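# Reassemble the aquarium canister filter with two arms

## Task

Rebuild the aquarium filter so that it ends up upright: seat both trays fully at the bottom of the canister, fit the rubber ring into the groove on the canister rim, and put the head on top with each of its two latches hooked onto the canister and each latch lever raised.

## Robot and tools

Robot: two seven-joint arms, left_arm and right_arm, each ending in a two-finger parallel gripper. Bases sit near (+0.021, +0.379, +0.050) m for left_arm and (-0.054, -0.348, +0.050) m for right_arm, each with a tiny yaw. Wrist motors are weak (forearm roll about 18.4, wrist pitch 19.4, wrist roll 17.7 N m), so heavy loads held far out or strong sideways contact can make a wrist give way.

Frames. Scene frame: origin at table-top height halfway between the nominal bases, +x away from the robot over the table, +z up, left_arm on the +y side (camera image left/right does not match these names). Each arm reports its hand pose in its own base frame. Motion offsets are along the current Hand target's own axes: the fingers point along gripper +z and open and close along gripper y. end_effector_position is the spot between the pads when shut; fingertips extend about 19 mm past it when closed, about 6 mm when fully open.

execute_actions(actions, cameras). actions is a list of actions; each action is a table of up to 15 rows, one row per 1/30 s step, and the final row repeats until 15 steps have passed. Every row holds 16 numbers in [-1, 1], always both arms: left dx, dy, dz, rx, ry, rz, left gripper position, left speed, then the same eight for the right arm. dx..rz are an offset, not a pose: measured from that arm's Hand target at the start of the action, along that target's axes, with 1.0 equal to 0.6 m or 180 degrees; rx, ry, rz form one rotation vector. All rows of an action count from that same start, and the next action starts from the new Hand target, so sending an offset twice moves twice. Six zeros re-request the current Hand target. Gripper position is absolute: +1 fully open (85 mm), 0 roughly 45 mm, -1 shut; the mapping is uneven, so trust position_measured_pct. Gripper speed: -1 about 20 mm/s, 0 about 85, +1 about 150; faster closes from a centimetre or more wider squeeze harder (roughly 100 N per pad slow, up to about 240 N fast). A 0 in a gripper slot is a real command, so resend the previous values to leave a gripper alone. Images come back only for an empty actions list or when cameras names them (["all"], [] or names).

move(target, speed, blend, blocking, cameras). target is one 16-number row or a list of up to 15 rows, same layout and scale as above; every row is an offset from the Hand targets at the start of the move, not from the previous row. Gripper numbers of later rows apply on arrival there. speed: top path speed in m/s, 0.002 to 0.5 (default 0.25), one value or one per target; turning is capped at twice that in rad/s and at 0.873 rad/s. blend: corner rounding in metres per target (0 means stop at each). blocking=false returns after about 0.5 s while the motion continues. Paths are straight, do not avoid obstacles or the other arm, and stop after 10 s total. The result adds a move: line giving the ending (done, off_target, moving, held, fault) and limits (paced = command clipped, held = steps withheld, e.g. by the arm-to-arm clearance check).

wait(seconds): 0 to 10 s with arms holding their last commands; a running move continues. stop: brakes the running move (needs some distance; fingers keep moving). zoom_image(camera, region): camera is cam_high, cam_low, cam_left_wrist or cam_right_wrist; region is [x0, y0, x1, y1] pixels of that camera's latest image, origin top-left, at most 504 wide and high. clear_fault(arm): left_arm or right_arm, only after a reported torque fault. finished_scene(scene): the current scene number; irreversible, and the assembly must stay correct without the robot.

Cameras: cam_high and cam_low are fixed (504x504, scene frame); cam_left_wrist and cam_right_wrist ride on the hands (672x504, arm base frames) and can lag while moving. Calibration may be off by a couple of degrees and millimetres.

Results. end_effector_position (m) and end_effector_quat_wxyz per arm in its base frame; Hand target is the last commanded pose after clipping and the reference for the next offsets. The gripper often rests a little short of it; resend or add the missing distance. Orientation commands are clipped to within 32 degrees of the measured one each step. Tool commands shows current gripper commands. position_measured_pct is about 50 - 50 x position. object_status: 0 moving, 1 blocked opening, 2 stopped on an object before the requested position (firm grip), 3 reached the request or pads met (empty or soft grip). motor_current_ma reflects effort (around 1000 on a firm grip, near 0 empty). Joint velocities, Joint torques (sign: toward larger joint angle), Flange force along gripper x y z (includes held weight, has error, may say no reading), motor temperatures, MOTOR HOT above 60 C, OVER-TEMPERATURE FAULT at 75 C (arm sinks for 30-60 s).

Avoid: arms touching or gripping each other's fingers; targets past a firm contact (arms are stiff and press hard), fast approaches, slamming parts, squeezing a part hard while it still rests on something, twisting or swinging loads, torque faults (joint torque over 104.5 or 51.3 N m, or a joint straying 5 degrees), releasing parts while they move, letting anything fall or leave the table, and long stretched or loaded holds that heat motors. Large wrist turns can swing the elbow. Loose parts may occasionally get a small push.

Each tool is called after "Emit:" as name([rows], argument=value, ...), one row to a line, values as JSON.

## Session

Scene 1 solved. Now scene 2.

Emit:
execute_actions(actions=[])

Emit:
zoom_image(camera="cam_high", region=[100, 80, 400, 380])

Emit:
zoom_image(camera="cam_low", region=[50, 170, 350, 420])

Scene clock: 0.00 s.
left_arm: end_effector_position=(+0.1996, -0.2290, +0.1584) position_measured_pct=0.0 object_status=3 motor_current_ma=0 end_effector_quat_wxyz=(-0.248, +0.798, -0.225, +0.502) | right_arm: end_effector_position=(+0.2496, +0.0937, +0.2380) position_measured_pct=0.0 object_status=3 motor_current_ma=0 end_effector_quat_wxyz=(-0.519, -0.330, +0.779, +0.117)
Joint positions: left_arm=[1.56 0.795 0.295 2.378 -1.212 1.379 0.925] | right_arm=[-0.236 0.811 -0.133 1.46 -0.1 1.982 2.002]
Joint velocities: within noise
Joint torques (N m): no reading
Motor temperatures (°C): left_arm=[37 33 32 36 37 41 48] | right_arm=[37 39 36 35 50 49 38]
Flange force (N): no reading
Hand target: left_arm +0.1996, -0.2290, +0.1584; -0.248, +0.798, -0.225, +0.502 | right_arm +0.2496, +0.0937, +0.2380; -0.519, -0.330, +0.779, +0.117
Tool commands: left_gripper/position=+1.0 left_gripper/speed=+1.0 right_gripper/position=+1.0 right_gripper/speed=+1.0
camera_calibration:
cam_left_wrist: T_world_to_cam=[[-0.132132, -0.790184, -0.598456, -0.0644723], [-0.406649, 0.593817, -0.694275, 0.382229], [0.903979, 0.151626, -0.399789, 0.0670293], [0, 0, 0, 1]] pos_world=[0.0863211, -0.288083, 0.253586]
cam_right_wrist: T_world_to_cam=[[-0.399149, 0.755042, 0.520184, -0.0939145], [0.245596, 0.634649, -0.732736, 0.110036], [-0.883382, -0.164716, -0.438755, 0.483582], [0, 0, 0, 1]] pos_world=[0.362677, 0.0807289, 0.341654]

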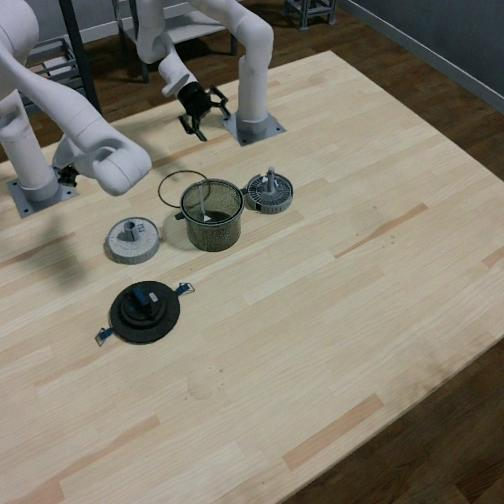

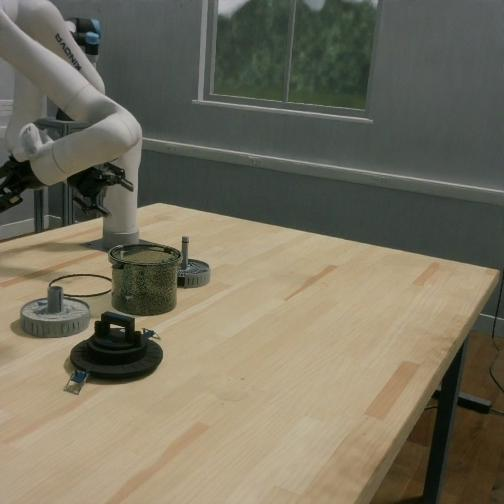

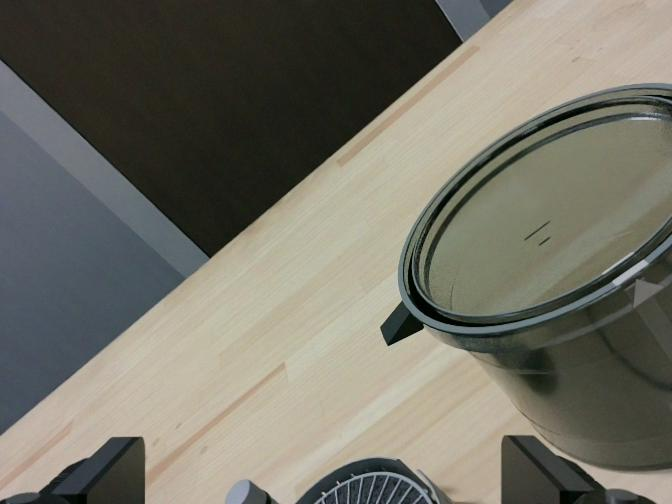

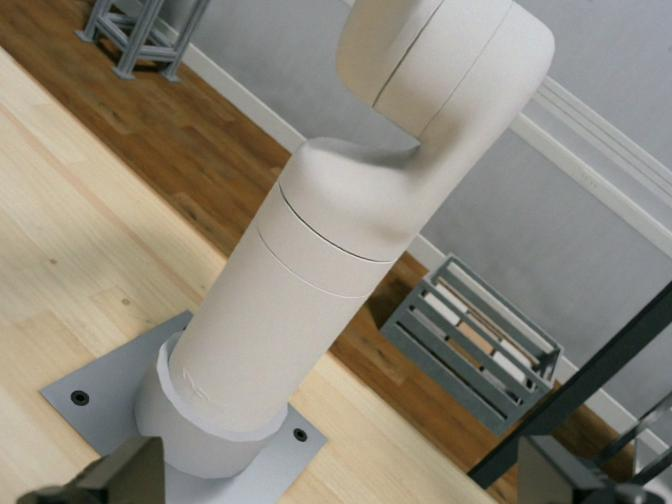

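Scaled by 1.680.

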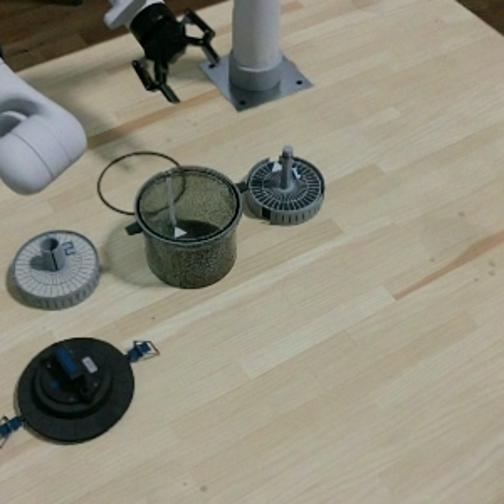

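Scaled by 1.680.

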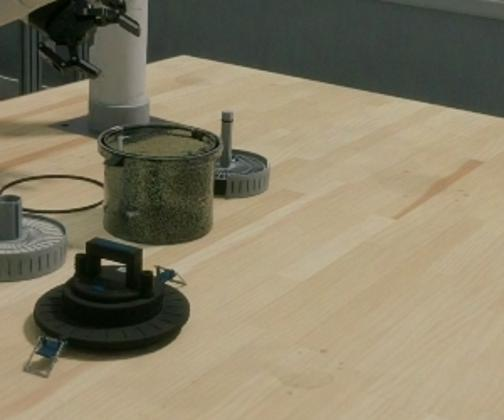

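Emit:
move(target=[0.187,-0.214,-0.0155,-0.169,-0.343,-0.154,1,1,0.0153,0.161,-0.094,0.432,0.097,-0.648,1,1], speed=0.3, cameras=["all"])

Scene clock: 9.93 s.
left_arm: end_effector_position=(+0.2497, -0.1991, +0.3189) position_measured_pct=0.0 object_status=3 motor_current_ma=0 end_effector_quat_wxyz=(+0.000, +1.000, +0.000, +0.000) | right_arm: end_effector_position=(+0.2594, +0.1698, +0.3200) position_measured_pct=0.0 object_status=3 motor_current_ma=0 end_effector_quat_wxyz=(+0.000, +1.000, -0.001, +0.000)
Joint positions: left_arm=[0.592 0.031 0.004 1.781 0 1.33 -0.974] | right_arm=[0.088 0.037 -0.766 1.781 0.026 1.334 4.025]
Joint torques (N m): left_arm=[0.01 -10.09 1.02 -9.66 0.18 0.02 -0.19] | right_arm=[-0.36 -6.81 -1.59 -10.01 -0.4 -0.17 0.55]
Flange force (N): left_arm=[0.0 -1.2 2.5] | right_arm=[-2.7 2.9 2.6]
Hand target: left_arm +0.2497, -0.1991, +0.3189; +0.000, +1.000, +0.000, +0.000 | right_arm +0.2594, +0.1698, +0.3200; +0.000, +1.000, -0.001, +0.000
Off the commanded pose: left_arm 0.000 m, 0 deg | right_arm 0.000 m, 0 deg.
move: done
camera_calibration:
cam_left_wrist: T_world_to_cam=[[0.0164083, -0.99941, 0.0301874, -0.217443], [-0.999813, -0.0160902, 0.0107484, 0.298163], [-0.0102563, -0.0303581, -0.999486, 0.4647], [0, 0, 0, 1]] pos_world=[0.306441, -0.19841, 0.467821]
cam_right_wrist: T_world_to_cam=[[-0.00623214, -0.999954, -0.00723301, 0.174702], [-0.999979, 0.00621772, 0.00201463, 0.314105], [-0.00196957, 0.00724542, -0.999972, 0.462487], [0, 0, 0, 1]] pos_world=[0.316098, 0.16939, 0.463105]

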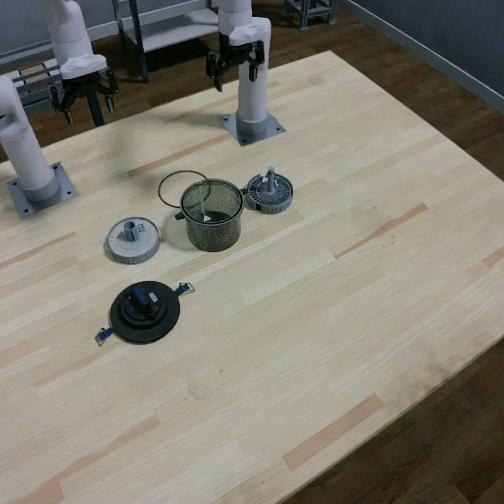

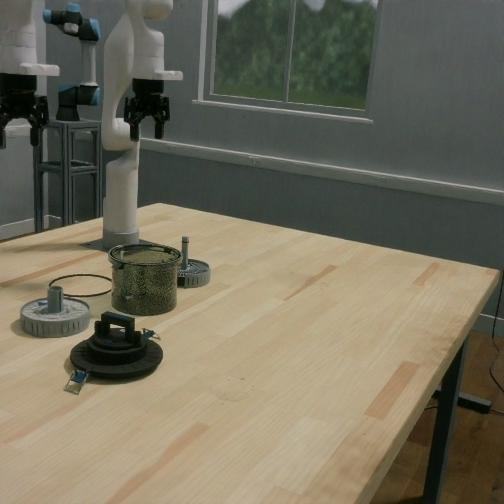

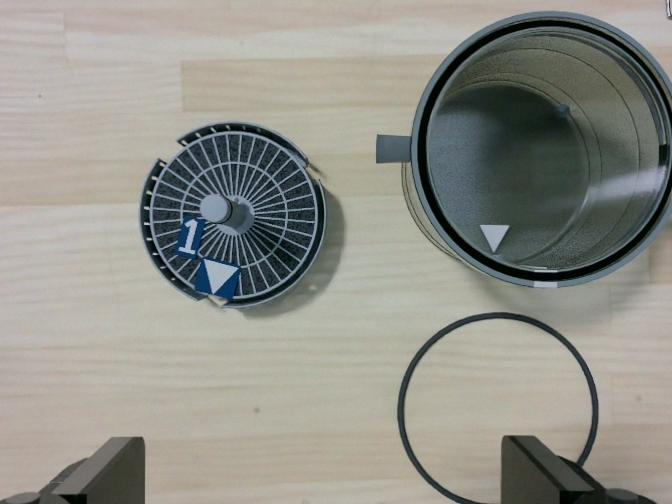

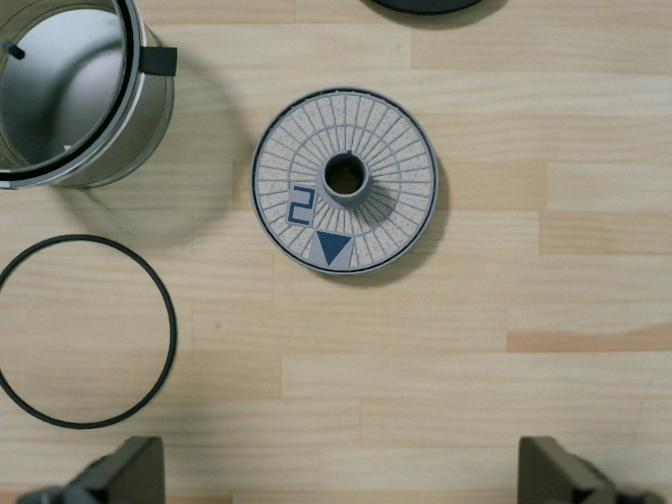

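Emit:
move(target=[0.1285,-0.1052,0.265,0,0,0,0,1,0.1737,0.0058,0.3,0,0,0,0.2,1], speed=0.3, cameras=["cam_left_wrist","cam_right_wrist"])

Scene clock: 15.00 s.
left_arm: end_effector_position=(+0.3267, -0.1359, +0.1599) position_measured_pct=49.8 object_status=3 motor_current_ma=0 end_effector_quat_wxyz=(+0.000, +1.000, +0.000, +0.000) | right_arm: end_effector_position=(+0.3636, +0.1659, +0.1400) position_measured_pct=39.8 object_status=3 motor_current_ma=0 end_effector_quat_wxyz=(+0.000, +1.000, -0.001, +0.000)
Joint positions: left_arm=[0.411 0.302 -0.108 2.024 0.044 0.818 -1.292] | right_arm=[-0.018 0.493 -0.656 1.897 0.384 0.88 3.844]
Joint torques (N m): left_arm=[-0.02 -13.34 0.94 -7.41 0.13 0.21 -0.23] | right_arm=[-0.42 -13.95 -3.67 -7.59 -0.32 -0.16 0.25]
Flange force (N): left_arm=[-1.5 -0.4 2.7] | right_arm=[-3.3 2.0 2.2]
Hand target: left_arm +0.3267, -0.1359, +0.1599; +0.000, +1.000, +0.000, +0.000 | right_arm +0.3636, +0.1659, +0.1400; +0.000, +1.000, -0.001, +0.000
Off the commanded pose: left_arm 0.000 m, 0 deg | right_arm 0.000 m, 0 deg.
move: done
camera_calibration:
cam_left_wrist: T_world_to_cam=[[0.0164083, -0.99941, 0.0301874, -0.150644], [-0.999813, -0.0160902, 0.0107484, 0.377876], [-0.0102563, -0.0303581, -0.999486, 0.308493], [0, 0, 0, 1]] pos_world=[0.383441, -0.13511, 0.308821]
cam_right_wrist: T_world_to_cam=[[-0.00623304, -0.999954, -0.00733238, 0.170178], [-0.999978, 0.00621768, 0.00211524, 0.418661], [-0.00206956, 0.0073454, -0.999971, 0.282751], [0, 0, 0, 1]] pos_world=[0.420298, 0.16549, 0.283105]
Images, in order (width x height): cam_left_wrist 672x504, cam_right_wrist 672x504.

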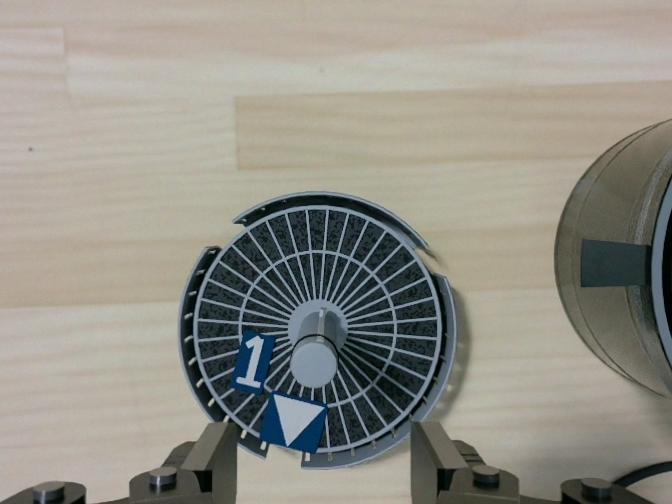

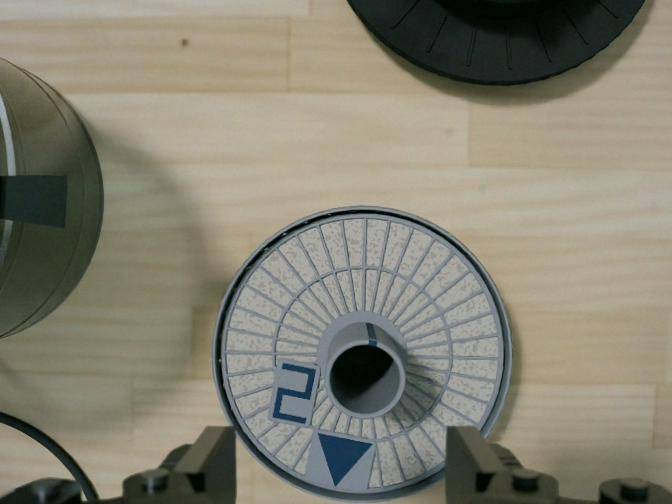

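Emit:
move(target=[0.0205,-0.006,0.11,0,0,0,0,1,0.0137,0.0155,0.1,0,0,0,0.2,1], speed=0.2, cameras=["cam_left_wrist","cam_right_wrist"])

Scene clock: 16.57 s.
left_arm: end_effector_position=(+0.3390, -0.1323, +0.0940) position_measured_pct=49.8 object_status=3 motor_current_ma=0 end_effector_quat_wxyz=(+0.000, +1.000, +0.000, +0.000) | right_arm: end_effector_position=(+0.3718, +0.1565, +0.0800) position_measured_pct=39.8 object_status=3 motor_current_ma=0 end_effector_quat_wxyz=(+0.000, +1.000, -0.001, +0.000)
Joint positions: left_arm=[0.379 0.453 -0.1 2.08 0.075 0.612 -1.342] | right_arm=[-0.05 0.607 -0.583 1.953 0.493 0.726 3.782]
Joint torques (N m): left_arm=[0.1 -14.71 1 -5.95 0.24 0.28 -0.41] | right_arm=[-0.43 -15 -3.79 -6.65 -0.16 -0.03 0.42]
Flange force (N): left_arm=[-2.1 0.1 2.1] | right_arm=[-5.3 2.2 2.6]
Hand target: left_arm +0.3390, -0.1323, +0.0939; +0.000, +1.000, +0.000, +0.000 | right_arm +0.3718, +0.1565, +0.0800; +0.000, +1.000, -0.001, +0.000
Off the commanded pose: left_arm 0.000 m, 0 deg | right_arm 0.000 m, 0 deg.
move: done
camera_calibration:
cam_left_wrist: T_world_to_cam=[[0.0164083, -0.99941, 0.0301874, -0.145259], [-0.999813, -0.0160902, 0.0107484, 0.39094], [-0.0102563, -0.0303581, -0.999486, 0.242863], [0, 0, 0, 1]] pos_world=[0.395741, -0.13151, 0.242921]
cam_right_wrist: T_world_to_cam=[[-0.00623173, -0.999954, -0.00723239, 0.160467], [-0.999978, 0.00621658, 0.00211462, 0.427046], [-0.00206957, 0.00724541, -0.999972, 0.222853], [0, 0, 0, 1]] pos_world=[0.428498, 0.15619, 0.223105]
Images, in order (width x height): cam_left_wrist 672x504, cam_right_wrist 672x504.

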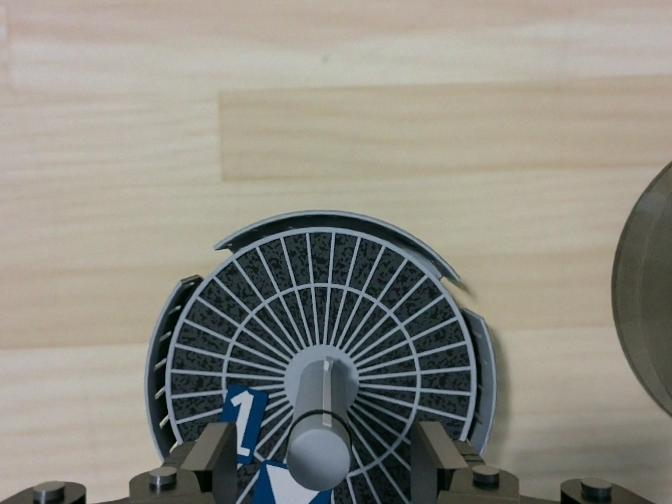

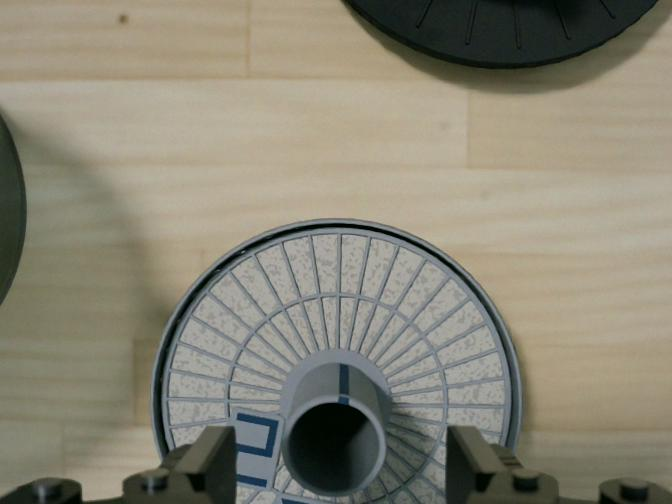

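Emit:
move(target=[-0.0028,-0.002,0.0787,0,0,0,0,-1,0.0023,-0.0038,0.097,0,0,0,0.2,-1], speed=0.15, cameras=["cam_left_wrist","cam_right_wrist"])

Scene clock: 18.13 s.
left_arm: end_effector_position=(+0.3374, -0.1310, +0.0468) position_measured_pct=49.8 object_status=3 motor_current_ma=0 end_effector_quat_wxyz=(+0.000, +1.000, +0.000, +0.000) | right_arm: end_effector_position=(+0.3732, +0.1588, +0.0218) position_measured_pct=39.8 object_status=3 motor_current_ma=0 end_effector_quat_wxyz=(+0.000, +1.000, -0.001, +0.000)
Joint positions: left_arm=[0.363 0.562 -0.082 2.127 0.099 0.456 -1.366] | right_arm=[-0.122 0.724 -0.49 1.985 0.606 0.58 3.682]
Joint torques (N m): left_arm=[-0.08 -15.55 0.86 -4.74 0.32 0.29 -0.14] | right_arm=[-0.97 -15.87 -3.86 -5.47 -0.36 0.01 0.4]
Flange force (N): left_arm=[-2.2 -0.1 2.2] | right_arm=[-6.1 4.1 2.1]
Hand target: left_arm +0.3374, -0.1310, +0.0467; +0.000, +1.000, +0.000, +0.000 | right_arm +0.3732, +0.1588, +0.0218; +0.000, +1.000, -0.001, +0.000
Off the commanded pose: left_arm 0.000 m, 0 deg | right_arm 0.000 m, 0 deg.
move: done
camera_calibration:
cam_left_wrist: T_world_to_cam=[[0.0164083, -0.99941, 0.0301874, -0.142603], [-0.999813, -0.0160902, 0.0107484, 0.389768], [-0.0102563, -0.0303581, -0.999486, 0.195606], [0, 0, 0, 1]] pos_world=[0.394041, -0.13031, 0.195621]
cam_right_wrist: T_world_to_cam=[[-0.00623418, -0.999954, -0.00733236, 0.162272], [-0.999978, 0.00621883, 0.00211526, 0.428555], [-0.00206956, 0.00734539, -0.999971, 0.164626], [0, 0, 0, 1]] pos_world=[0.429898, 0.15839, 0.164905]
Images, in order (width x height): cam_left_wrist 672x504, cam_right_wrist 672x504.

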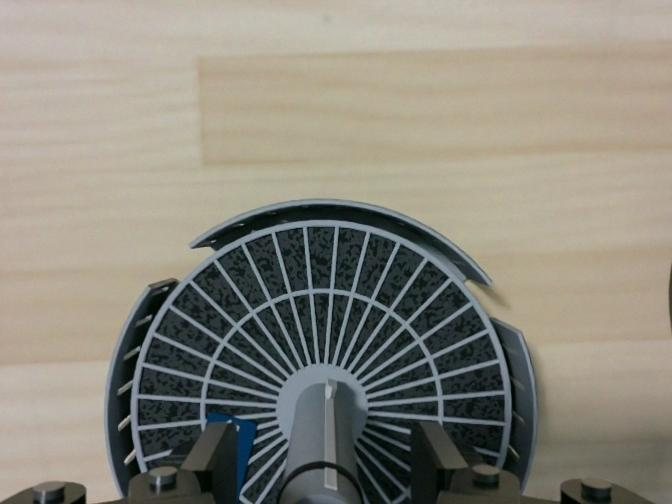

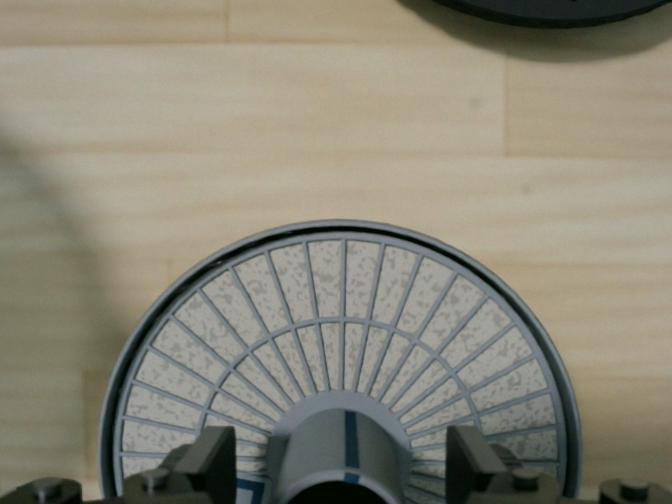

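Emit:
move(target=[0,0,0,0,0,0,-1,-1,0,-0.002,0,0,0,0,-1,-1], cameras=["cam_left_wrist","cam_right_wrist"])

Emit:
wait(seconds=1)

Scene clock: 20.27 s.
left_arm: end_effector_position=(+0.3373, -0.1310, +0.0467) position_measured_pct=80.1 object_status=0 motor_current_ma=1000 end_effector_quat_wxyz=(+0.000, +1.000, +0.000, +0.000) | right_arm: end_effector_position=(+0.3732, +0.1600, +0.0218) position_measured_pct=64.5 object_status=2 motor_current_ma=1000 end_effector_quat_wxyz=(+0.000, +1.000, -0.002, +0.000)
Joint positions: left_arm=[0.363 0.562 -0.082 2.127 0.099 0.456 -1.366] | right_arm=[-0.125 0.725 -0.49 1.984 0.605 0.581 3.68]
Joint torques (N m): left_arm=[0.25 -12.32 1.08 -4.2 0.2 -0.3 -0.15] | right_arm=[0.05 -10.82 -1.84 -4.22 0.05 -0.22 0.5]
Flange force (N): left_arm=[-2.9 -1.3 -8.1] | right_arm=[-8.1 2.0 -12.3]
Hand target: left_arm +0.3373, -0.1310, +0.0467; +0.000, +1.000, +0.000, +0.000 | right_arm +0.3732, +0.1600, +0.0218; +0.000, +1.000, -0.001, +0.000
Off the commanded pose: left_arm 0.000 m, 0 deg | right_arm 0.000 m, 0 deg.
move: done
camera_calibration:
cam_left_wrist: T_world_to_cam=[[0.0164113, -0.99941, 0.0301857, -0.142604], [-0.999812, -0.0160902, 0.0108484, 0.389748], [-0.0103563, -0.0303581, -0.999485, 0.195645], [0, 0, 0, 1]] pos_world=[0.394041, -0.13031, 0.195621]
cam_right_wrist: T_world_to_cam=[[-0.00623304, -0.999954, -0.00733238, 0.163571], [-0.999978, 0.00621768, 0.00211524, 0.428547], [-0.00206956, 0.0073454, -0.999971, 0.164617], [0, 0, 0, 1]] pos_world=[0.429898, 0.15969, 0.164905]
Images, in order (width x height): cam_left_wrist 672x504, cam_right_wrist 672x504.

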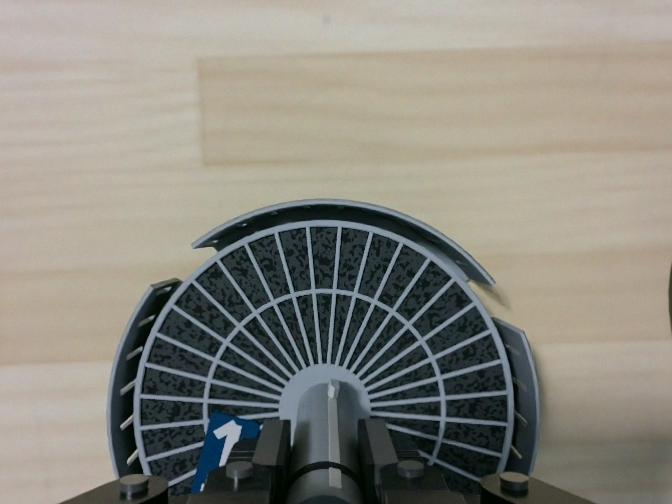

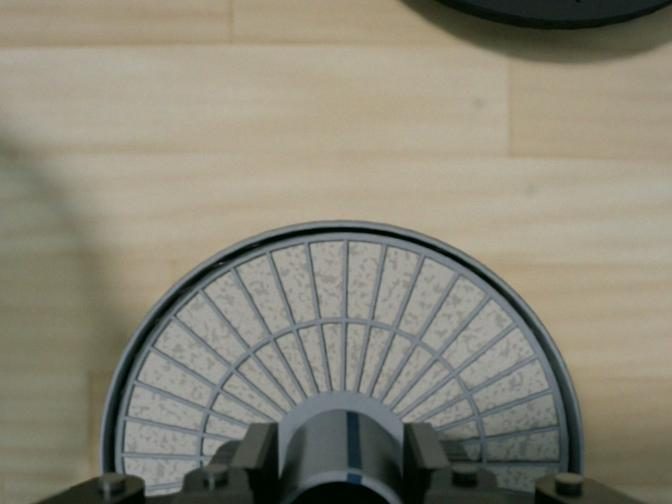

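Scene clock: 21.27 s.
left_arm: end_effector_position=(+0.3373, -0.1310, +0.0467) position_measured_pct=80.1 object_status=2 motor_current_ma=1000 end_effector_quat_wxyz=(+0.000, +1.000, +0.000, +0.000) | right_arm: end_effector_position=(+0.3732, +0.1600, +0.0218) position_measured_pct=64.5 object_status=2 motor_current_ma=1000 end_effector_quat_wxyz=(+0.000, +1.000, -0.001, +0.000)
Joint positions: left_arm=[0.363 0.562 -0.082 2.127 0.099 0.456 -1.366] | right_arm=[-0.125 0.725 -0.49 1.984 0.605 0.581 3.68]
Joint torques (N m): left_arm=[0.42 -12.43 1.06 -4.12 0.19 -0.27 -0.13] | right_arm=[0.02 -10.82 -1.85 -4.21 0.05 -0.26 0.48]
Flange force (N): left_arm=[-2.4 -1.7 -7.6] | right_arm=[-8.0 2.0 -12.5]
Hand target: left_arm +0.3373, -0.1310, +0.0467; +0.000, +1.000, +0.000, +0.000 | right_arm +0.3732, +0.1600, +0.0218; +0.000, +1.000, -0.001, +0.000
Tool commands: left_gripper/position=-1.0 left_gripper/speed=-1.0 right_gripper/position=-1.0 right_gripper/speed=-1.0
Off the commanded pose: left_arm 0.000 m, 0 deg | right_arm 0.000 m, 0 deg.
wait: 1.00 s; at rest by 0.17 s

Emit:
move([
  [0,0,-0.02,0,0,0,-1,-1,0,0,-0.02,0,0,0,-1,-1],
  [0,0,-0.2755,0,0,0,-1,-1,0,0,-0.264,0,0,0,-1,-1],
  [0.015,0.165,-0.2755,0,0,-0.0722,-1,-1,0,0,-0.264,0,0,-0.033,-1,-1],
], speed=[0.03,0.15,0.15], blend=[0.002,0.01,0], cameras=["cam_left_wrist","cam_right_wrist","cam_high"])

Scene clock: 25.23 s.
left_arm: end_effector_position=(+0.3464, -0.2301, +0.2120) position_measured_pct=80.1 object_status=2 motor_current_ma=1000 end_effector_quat_wxyz=(+0.000, +0.994, +0.114, +0.000) | right_arm: end_effector_position=(+0.3732, +0.1601, +0.1802) position_measured_pct=64.5 object_status=2 motor_current_ma=1000 end_effector_quat_wxyz=(+0.000, +0.999, +0.050, +0.000)
Joint positions: left_arm=[0.593 0.348 -0.089 1.746 0.035 1.049 -0.851] | right_arm=[0.044 0.448 -0.708 1.816 0.34 1.003 4.012]
Joint torques (N m): left_arm=[0.06 -16.42 0.86 -8.85 0.24 -0.13 -0.03] | right_arm=[-0.38 -13.96 -3.81 -8.79 -0.38 -0.19 0.42]
Flange force (N): left_arm=[0.4 -0.2 3.1] | right_arm=[-4.0 1.3 3.8]
Hand target: left_arm +0.3464, -0.2301, +0.2120; +0.000, +0.994, +0.114, +0.000 | right_arm +0.3732, +0.1601, +0.1802; +0.000, +0.999, +0.050, +0.000
Off the commanded pose: left_arm 0.000 m, 0 deg | right_arm 0.000 m, 0 deg.
move: done
camera_calibration:
cam_left_wrist: T_world_to_cam=[[0.240701, -0.970127, 0.0302884, -0.317679], [-0.970594, -0.240482, 0.0107303, 0.333712], [-0.00312587, -0.0319806, -0.999484, 0.355063], [0, 0, 0, 1]] pos_world=[0.401474, -0.216582, 0.360921]
cam_right_wrist: T_world_to_cam=[[0.09727, -0.995232, -0.00725845, 0.125315], [-0.995254, -0.0972876, 0.00210329, 0.443021], [-0.00279942, 0.00701942, -0.999971, 0.323336], [0, 0, 0, 1]] pos_world=[0.429634, 0.165549, 0.323305]
Images, in order (width x height): cam_high 504x504, cam_left_wrist 672x504, cam_right_wrist 672x504.

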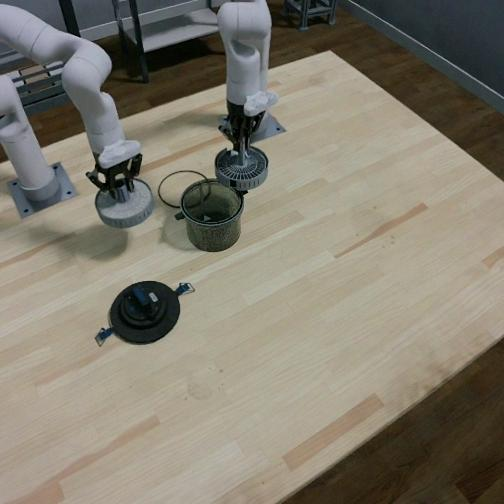

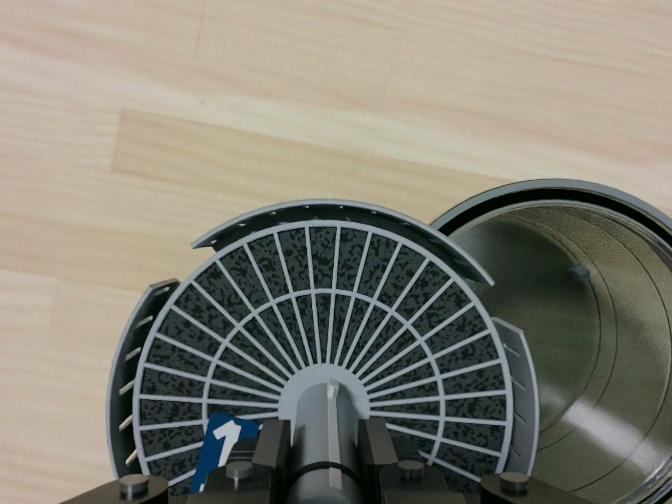

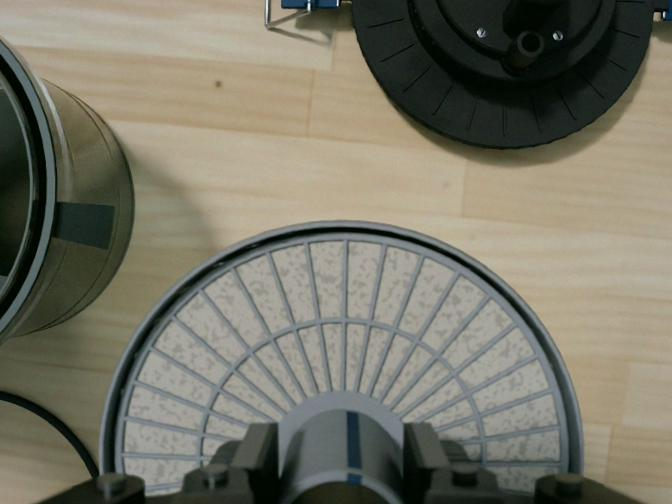

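Emit:
move([
  [0.0015,0.1615,0,0,0,0,-1,-1,0,0,0,0,0,0,-1,-1],
  [0.0015,0.1625,0.04,0,0,0,-1,-1,0,0,0,0,0,0,-1,-1],
], speed=0.12, blend=[0.005,0], cameras=["cam_left_wrist","cam_right_wrist","cam_high","cam_low"])

Emit:
zoom_image(camera="cam_low", region=[60, 180, 240, 330])

Emit:
zoom_image(camera="cam_high", region=[150, 130, 290, 270])

Scene clock: 27.93 s.
left_arm: end_effector_position=(+0.3693, -0.3249, +0.1880) position_measured_pct=80.1 object_status=2 motor_current_ma=1000 end_effector_quat_wxyz=(+0.000, +0.994, +0.114, +0.000) | right_arm: end_effector_position=(+0.3732, +0.1601, +0.1802) position_measured_pct=64.5 object_status=2 motor_current_ma=1000 end_effector_quat_wxyz=(+0.000, +0.999, +0.050, +0.000)
Joint positions: left_arm=[0.707 0.534 -0.056 1.526 0.032 1.083 -0.699] | right_arm=[0.044 0.448 -0.708 1.816 0.34 1.003 4.012]
Joint torques (N m): left_arm=[-0.03 -19.94 0.92 -8.97 0.24 0.12 -0.2] | right_arm=[-0.38 -13.98 -3.81 -8.8 -0.42 -0.18 0.42]
Flange force (N): left_arm=[-0.7 -0.3 3.3] | right_arm=[-4.0 1.3 3.9]
Hand target: left_arm +0.3693, -0.3249, +0.1879; +0.000, +0.994, +0.114, +0.000 | right_arm +0.3732, +0.1601, +0.1802; +0.000, +0.999, +0.050, +0.000
Off the commanded pose: left_arm 0.000 m, 0 deg | right_arm 0.000 m, 0 deg.
move: done
camera_calibration:
cam_left_wrist: T_world_to_cam=[[0.240701, -0.970127, 0.0302884, -0.414433], [-0.970594, -0.240482, 0.0107303, 0.333398], [-0.00312587, -0.0319806, -0.999484, 0.328115], [0, 0, 0, 1]] pos_world=[0.424374, -0.311382, 0.336921]
cam_right_wrist: T_world_to_cam=[[0.09727, -0.995232, -0.00725845, 0.125315], [-0.995254, -0.0972876, 0.00210329, 0.443021], [-0.00279942, 0.00701942, -0.999971, 0.323336], [0, 0, 0, 1]] pos_world=[0.429634, 0.165549, 0.323305]

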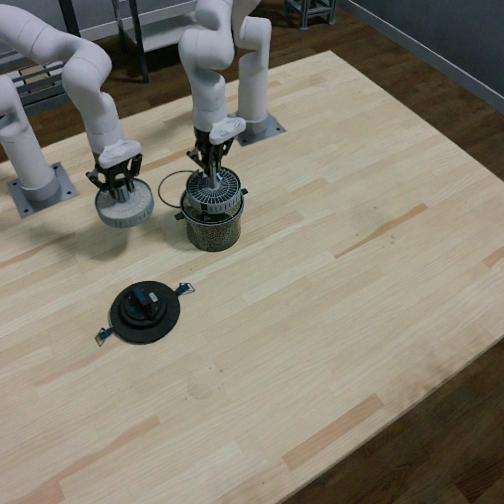

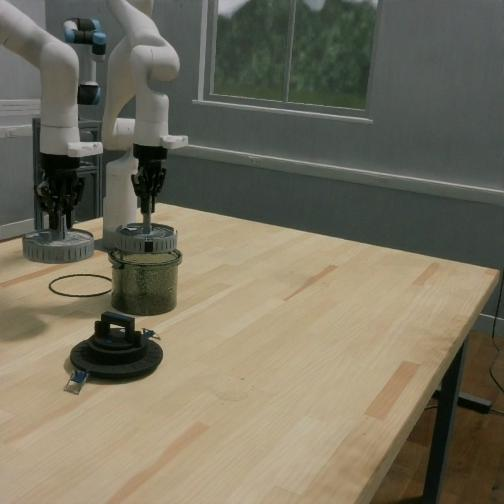

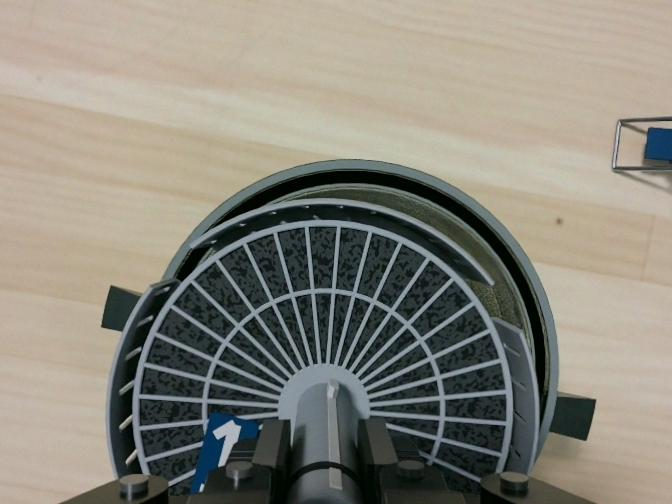

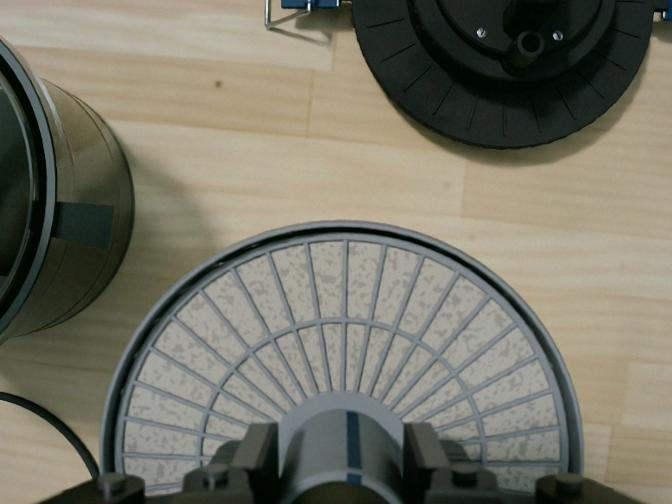

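Scaled by 2.800.

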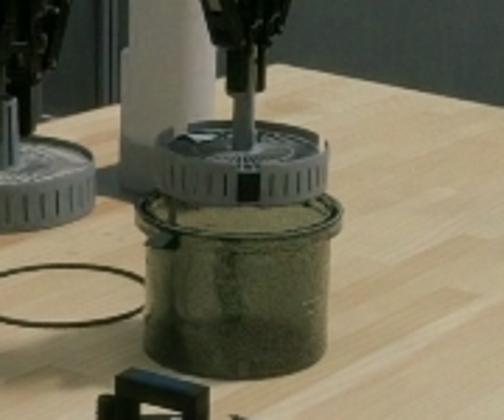

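Scaled by 3.600.

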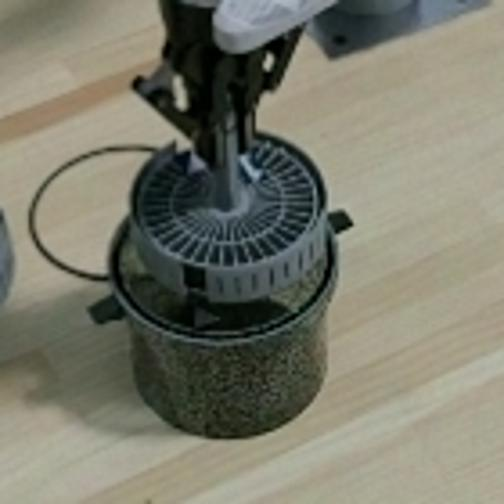

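Emit:
move([
  [0.005,0.0153,0,0,0,0,-1,-1,0,0,0,0,0,0,-1,-1],
  [0.005,0.0153,0.017,0,0,0,-1,-1,0,0,0,0,0,0,-1,-1],
], speed=0.06, blend=[0.002,0], cameras=["cam_left_wrist","cam_high","cam_low"])

Emit:
zoom_image(camera="cam_low", region=[90, 200, 210, 320])

Emit:
zoom_image(camera="cam_high", region=[150, 130, 290, 270])

Scene clock: 31.97 s.
left_arm: end_effector_position=(+0.3743, -0.3331, +0.1778) position_measured_pct=80.1 object_status=2 motor_current_ma=1000 end_effector_quat_wxyz=(+0.000, +0.994, +0.114, +0.000) | right_arm: end_effector_position=(+0.3732, +0.1601, +0.1802) position_measured_pct=64.5 object_status=2 motor_current_ma=1000 end_effector_quat_wxyz=(+0.000, +0.999, +0.050, +0.000)
Joint positions: left_arm=[0.712 0.565 -0.054 1.507 0.033 1.071 -0.693] | right_arm=[0.044 0.448 -0.708 1.816 0.34 1.003 4.012]
Joint torques (N m): left_arm=[-0.02 -20.24 0.95 -8.56 0.28 0.23 -0.22] | right_arm=[-0.42 -13.97 -3.81 -8.81 -0.41 -0.2 0.4]
Flange force (N): left_arm=[-0.3 0.2 2.8] | right_arm=[-4.0 1.4 3.8]
Hand target: left_arm +0.3743, -0.3331, +0.1778; +0.000, +0.994, +0.114, +0.000 | right_arm +0.3732, +0.1601, +0.1802; +0.000, +0.999, +0.050, +0.000
Off the commanded pose: left_arm 0.000 m, 0 deg | right_arm 0.000 m, 0 deg.
move: done
camera_calibration:
cam_left_wrist: T_world_to_cam=[[0.240698, -0.97013, 0.0302156, -0.423355], [-0.970595, -0.240483, 0.0106091, 0.336404], [-0.00302592, -0.0318807, -0.999487, 0.317661], [0, 0, 0, 1]] pos_world=[0.429374, -0.319683, 0.326721]
Images, in order (width x height): cam_high 504x504, cam_low 504x504, cam_left_wrist 672x504.

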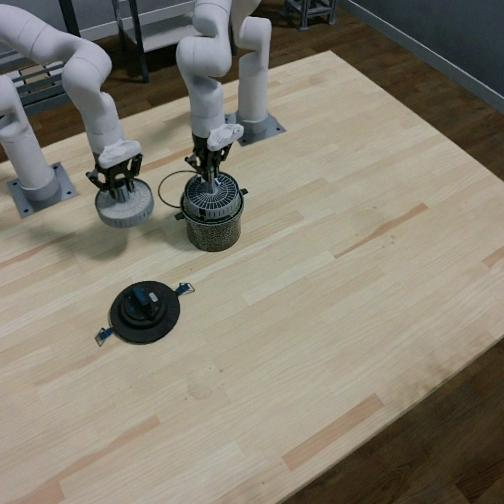

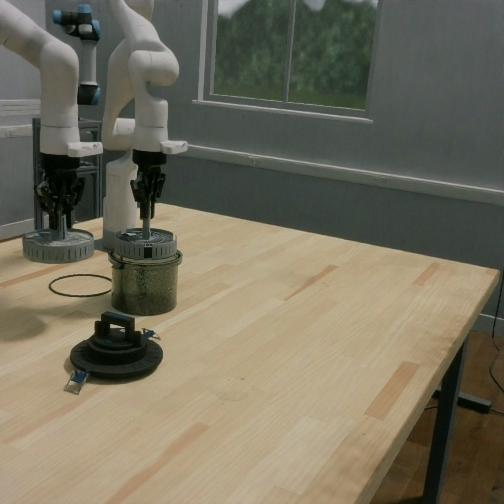

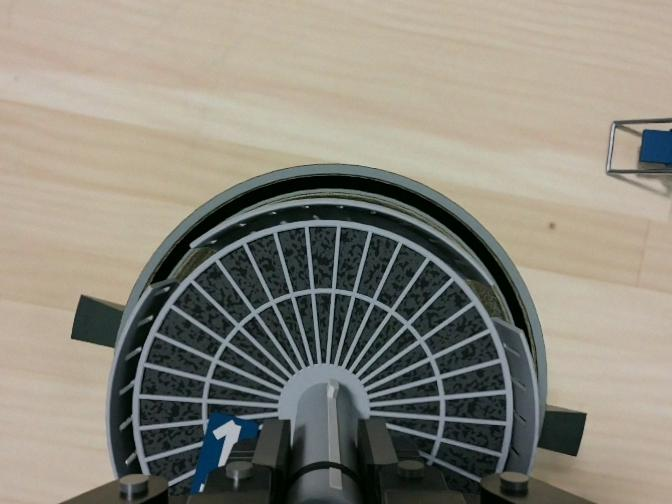

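Scaled by 4.200.

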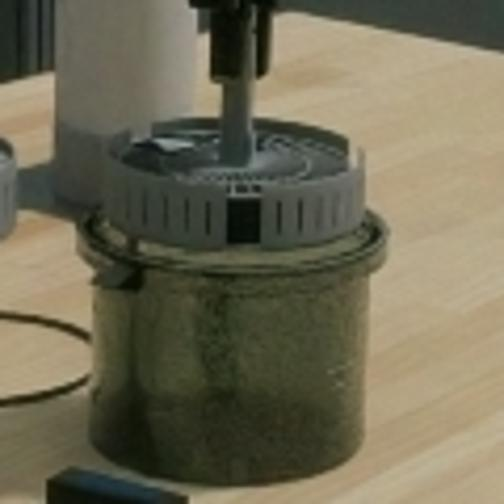

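Scaled by 3.600.

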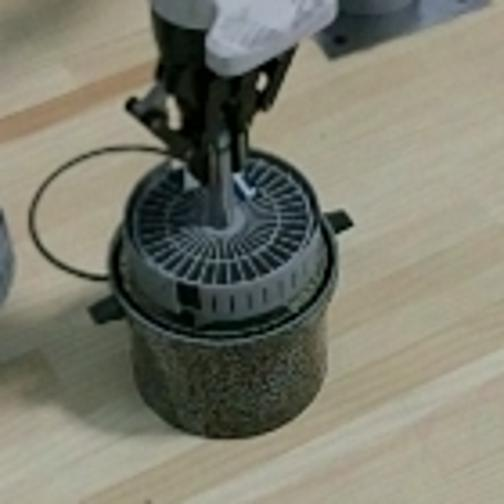

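Emit:
move([
  [-0.0015,0.003,0,0,0,0,-1,-1,0,0,0,0,0,0,-1,-1],
  [-0.0015,0.003,0.047,0,0,0,-1,-1,0,0,0,0,0,0,-1,-1],
], speed=0.06, blend=[0.001,0], cameras=["cam_left_wrist","cam_high","cam_low"])

Emit:
zoom_image(camera="cam_low", region=[90, 200, 210, 320])

Emit:
zoom_image(camera="cam_high", region=[150, 130, 290, 270])

Scene clock: 34.63 s.
left_arm: end_effector_position=(+0.3739, -0.3351, +0.1496) position_measured_pct=80.1 object_status=2 motor_current_ma=1000 end_effector_quat_wxyz=(+0.000, +0.994, +0.114, +0.000) | right_arm: end_effector_position=(+0.3732, +0.1601, +0.1802) position_measured_pct=64.5 object_status=2 motor_current_ma=1000 end_effector_quat_wxyz=(+0.000, +0.999, +0.050, +0.000)
Joint positions: left_arm=[0.715 0.601 -0.054 1.544 0.036 0.998 -0.692] | right_arm=[0.044 0.448 -0.708 1.816 0.34 1.003 4.012]
Joint torques (N m): left_arm=[0.08 -20.56 1.11 -8.49 0.27 0.54 -0.2] | right_arm=[-0.37 -14 -3.81 -8.78 -0.4 -0.19 0.41]
Flange force (N): left_arm=[-1.1 -1.2 4.1] | right_arm=[-3.9 1.2 3.9]
Hand target: left_arm +0.3739, -0.3351, +0.1496; +0.000, +0.994, +0.114, +0.000 | right_arm +0.3732, +0.1601, +0.1802; +0.000, +0.999, +0.050, +0.000
Off the commanded pose: left_arm 0.000 m, 0 deg | right_arm 0.000 m, 0 deg.
move: done
camera_calibration:
cam_left_wrist: T_world_to_cam=[[0.240792, -0.970107, 0.03019, -0.424276], [-0.970572, -0.240575, 0.0107084, 0.335789], [-0.00312532, -0.03188, -0.999487, 0.289456], [0, 0, 0, 1]] pos_world=[0.428974, -0.321583, 0.298521]
Images, in order (width x height): cam_high 504x504, cam_low 504x504, cam_left_wrist 672x504.

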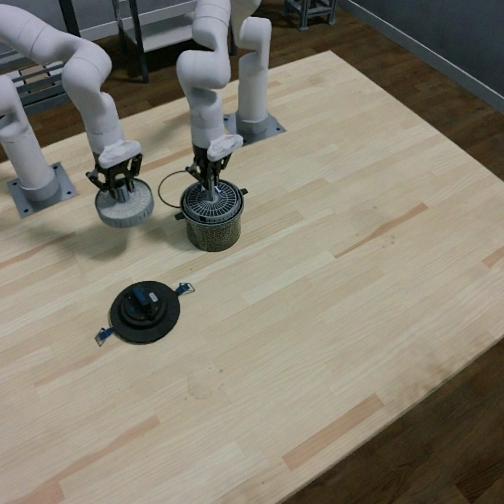

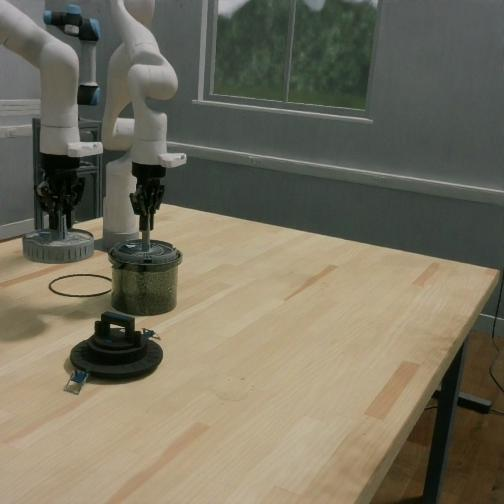

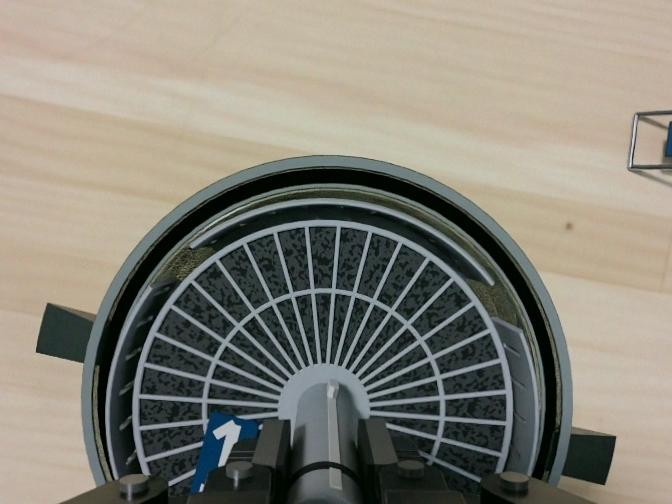

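Scaled by 4.200.

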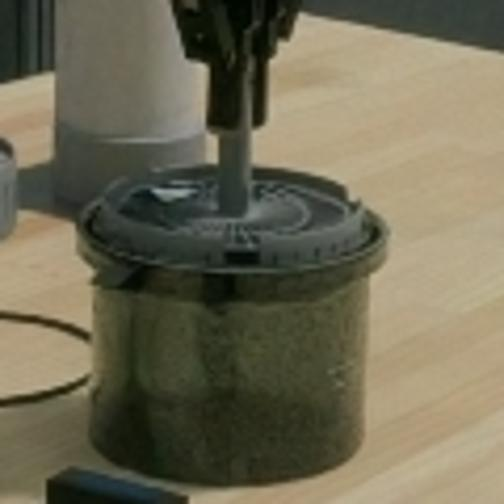

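Scaled by 3.600.

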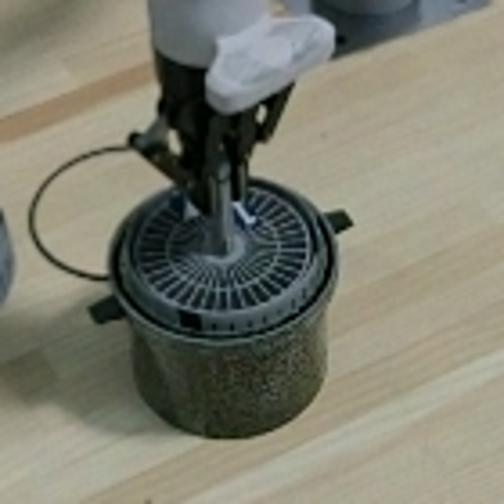

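Emit:
move([
  [0,0.001,0.083,0,0,0,-1,-1,0,0,0,0,0,0,-1,-1],
  [0,0.001,0.1583,0,0,0,-1,-1,0,0,0,0,0,0,-1,-1],
], speed=0.06, blend=[0.001,0], cameras=["cam_left_wrist","cam_high","cam_low"])

Scene clock: 37.13 s.
left_arm: end_effector_position=(+0.3740, -0.3356, +0.0546) position_measured_pct=80.1 object_status=2 motor_current_ma=1000 end_effector_quat_wxyz=(+0.000, +0.994, +0.114, +0.000) | right_arm: end_effector_position=(+0.3732, +0.1601, +0.1802) position_measured_pct=64.5 object_status=2 motor_current_ma=1000 end_effector_quat_wxyz=(+0.000, +0.999, +0.050, +0.000)
Joint positions: left_arm=[0.713 0.746 -0.05 1.635 0.049 0.762 -0.702] | right_arm=[0.044 0.448 -0.708 1.816 0.34 1.003 4.012]
Joint torques (N m): left_arm=[-0.39 -21.27 0.57 -6.78 0.03 0.15 -0.26] | right_arm=[-0.38 -13.96 -3.81 -8.8 -0.4 -0.21 0.38]
Flange force (N): left_arm=[-1.4 0.4 2.3] | right_arm=[-4.0 1.4 3.8]
Hand target: left_arm +0.3740, -0.3356, +0.0546; +0.000, +0.994, +0.114, +0.000 | right_arm +0.3732, +0.1601, +0.1802; +0.000, +0.999, +0.050, +0.000
Off the commanded pose: left_arm 0.000 m, 0 deg | right_arm 0.000 m, 0 deg.
move: done
camera_calibration:
cam_left_wrist: T_world_to_cam=[[0.240795, -0.970106, 0.03019, -0.422014], [-0.970571, -0.240577, 0.0107084, 0.336758], [-0.00312531, -0.03188, -0.999487, 0.194486], [0, 0, 0, 1]] pos_world=[0.429074, -0.322183, 0.203521]
Images, in order (width x height): cam_high 504x504, cam_low 504x504, cam_left_wrist 672x504.

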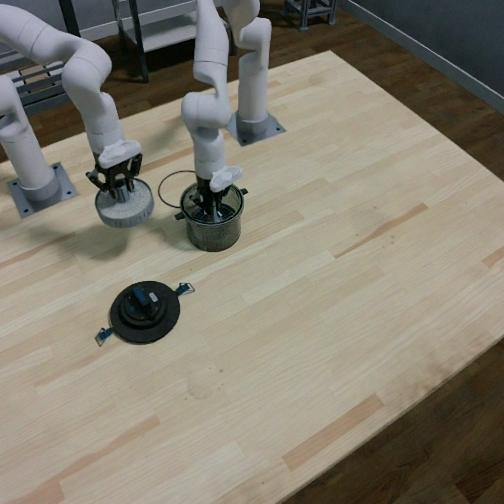

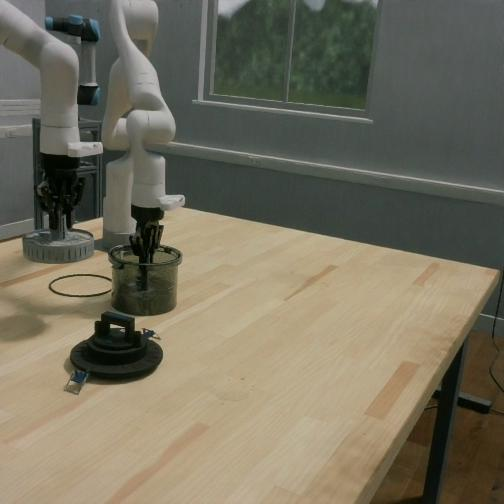

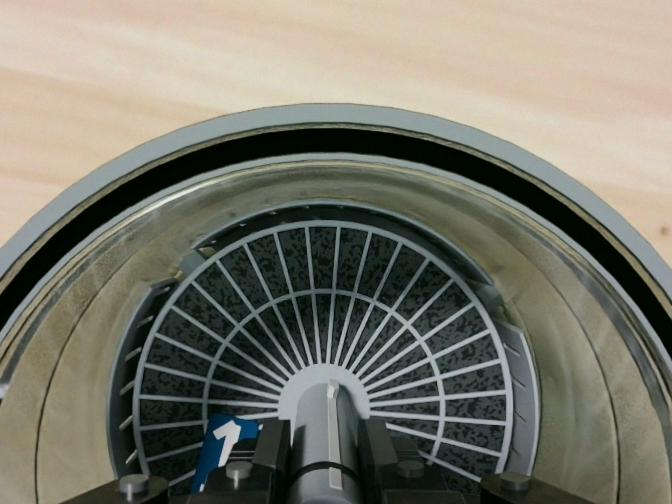

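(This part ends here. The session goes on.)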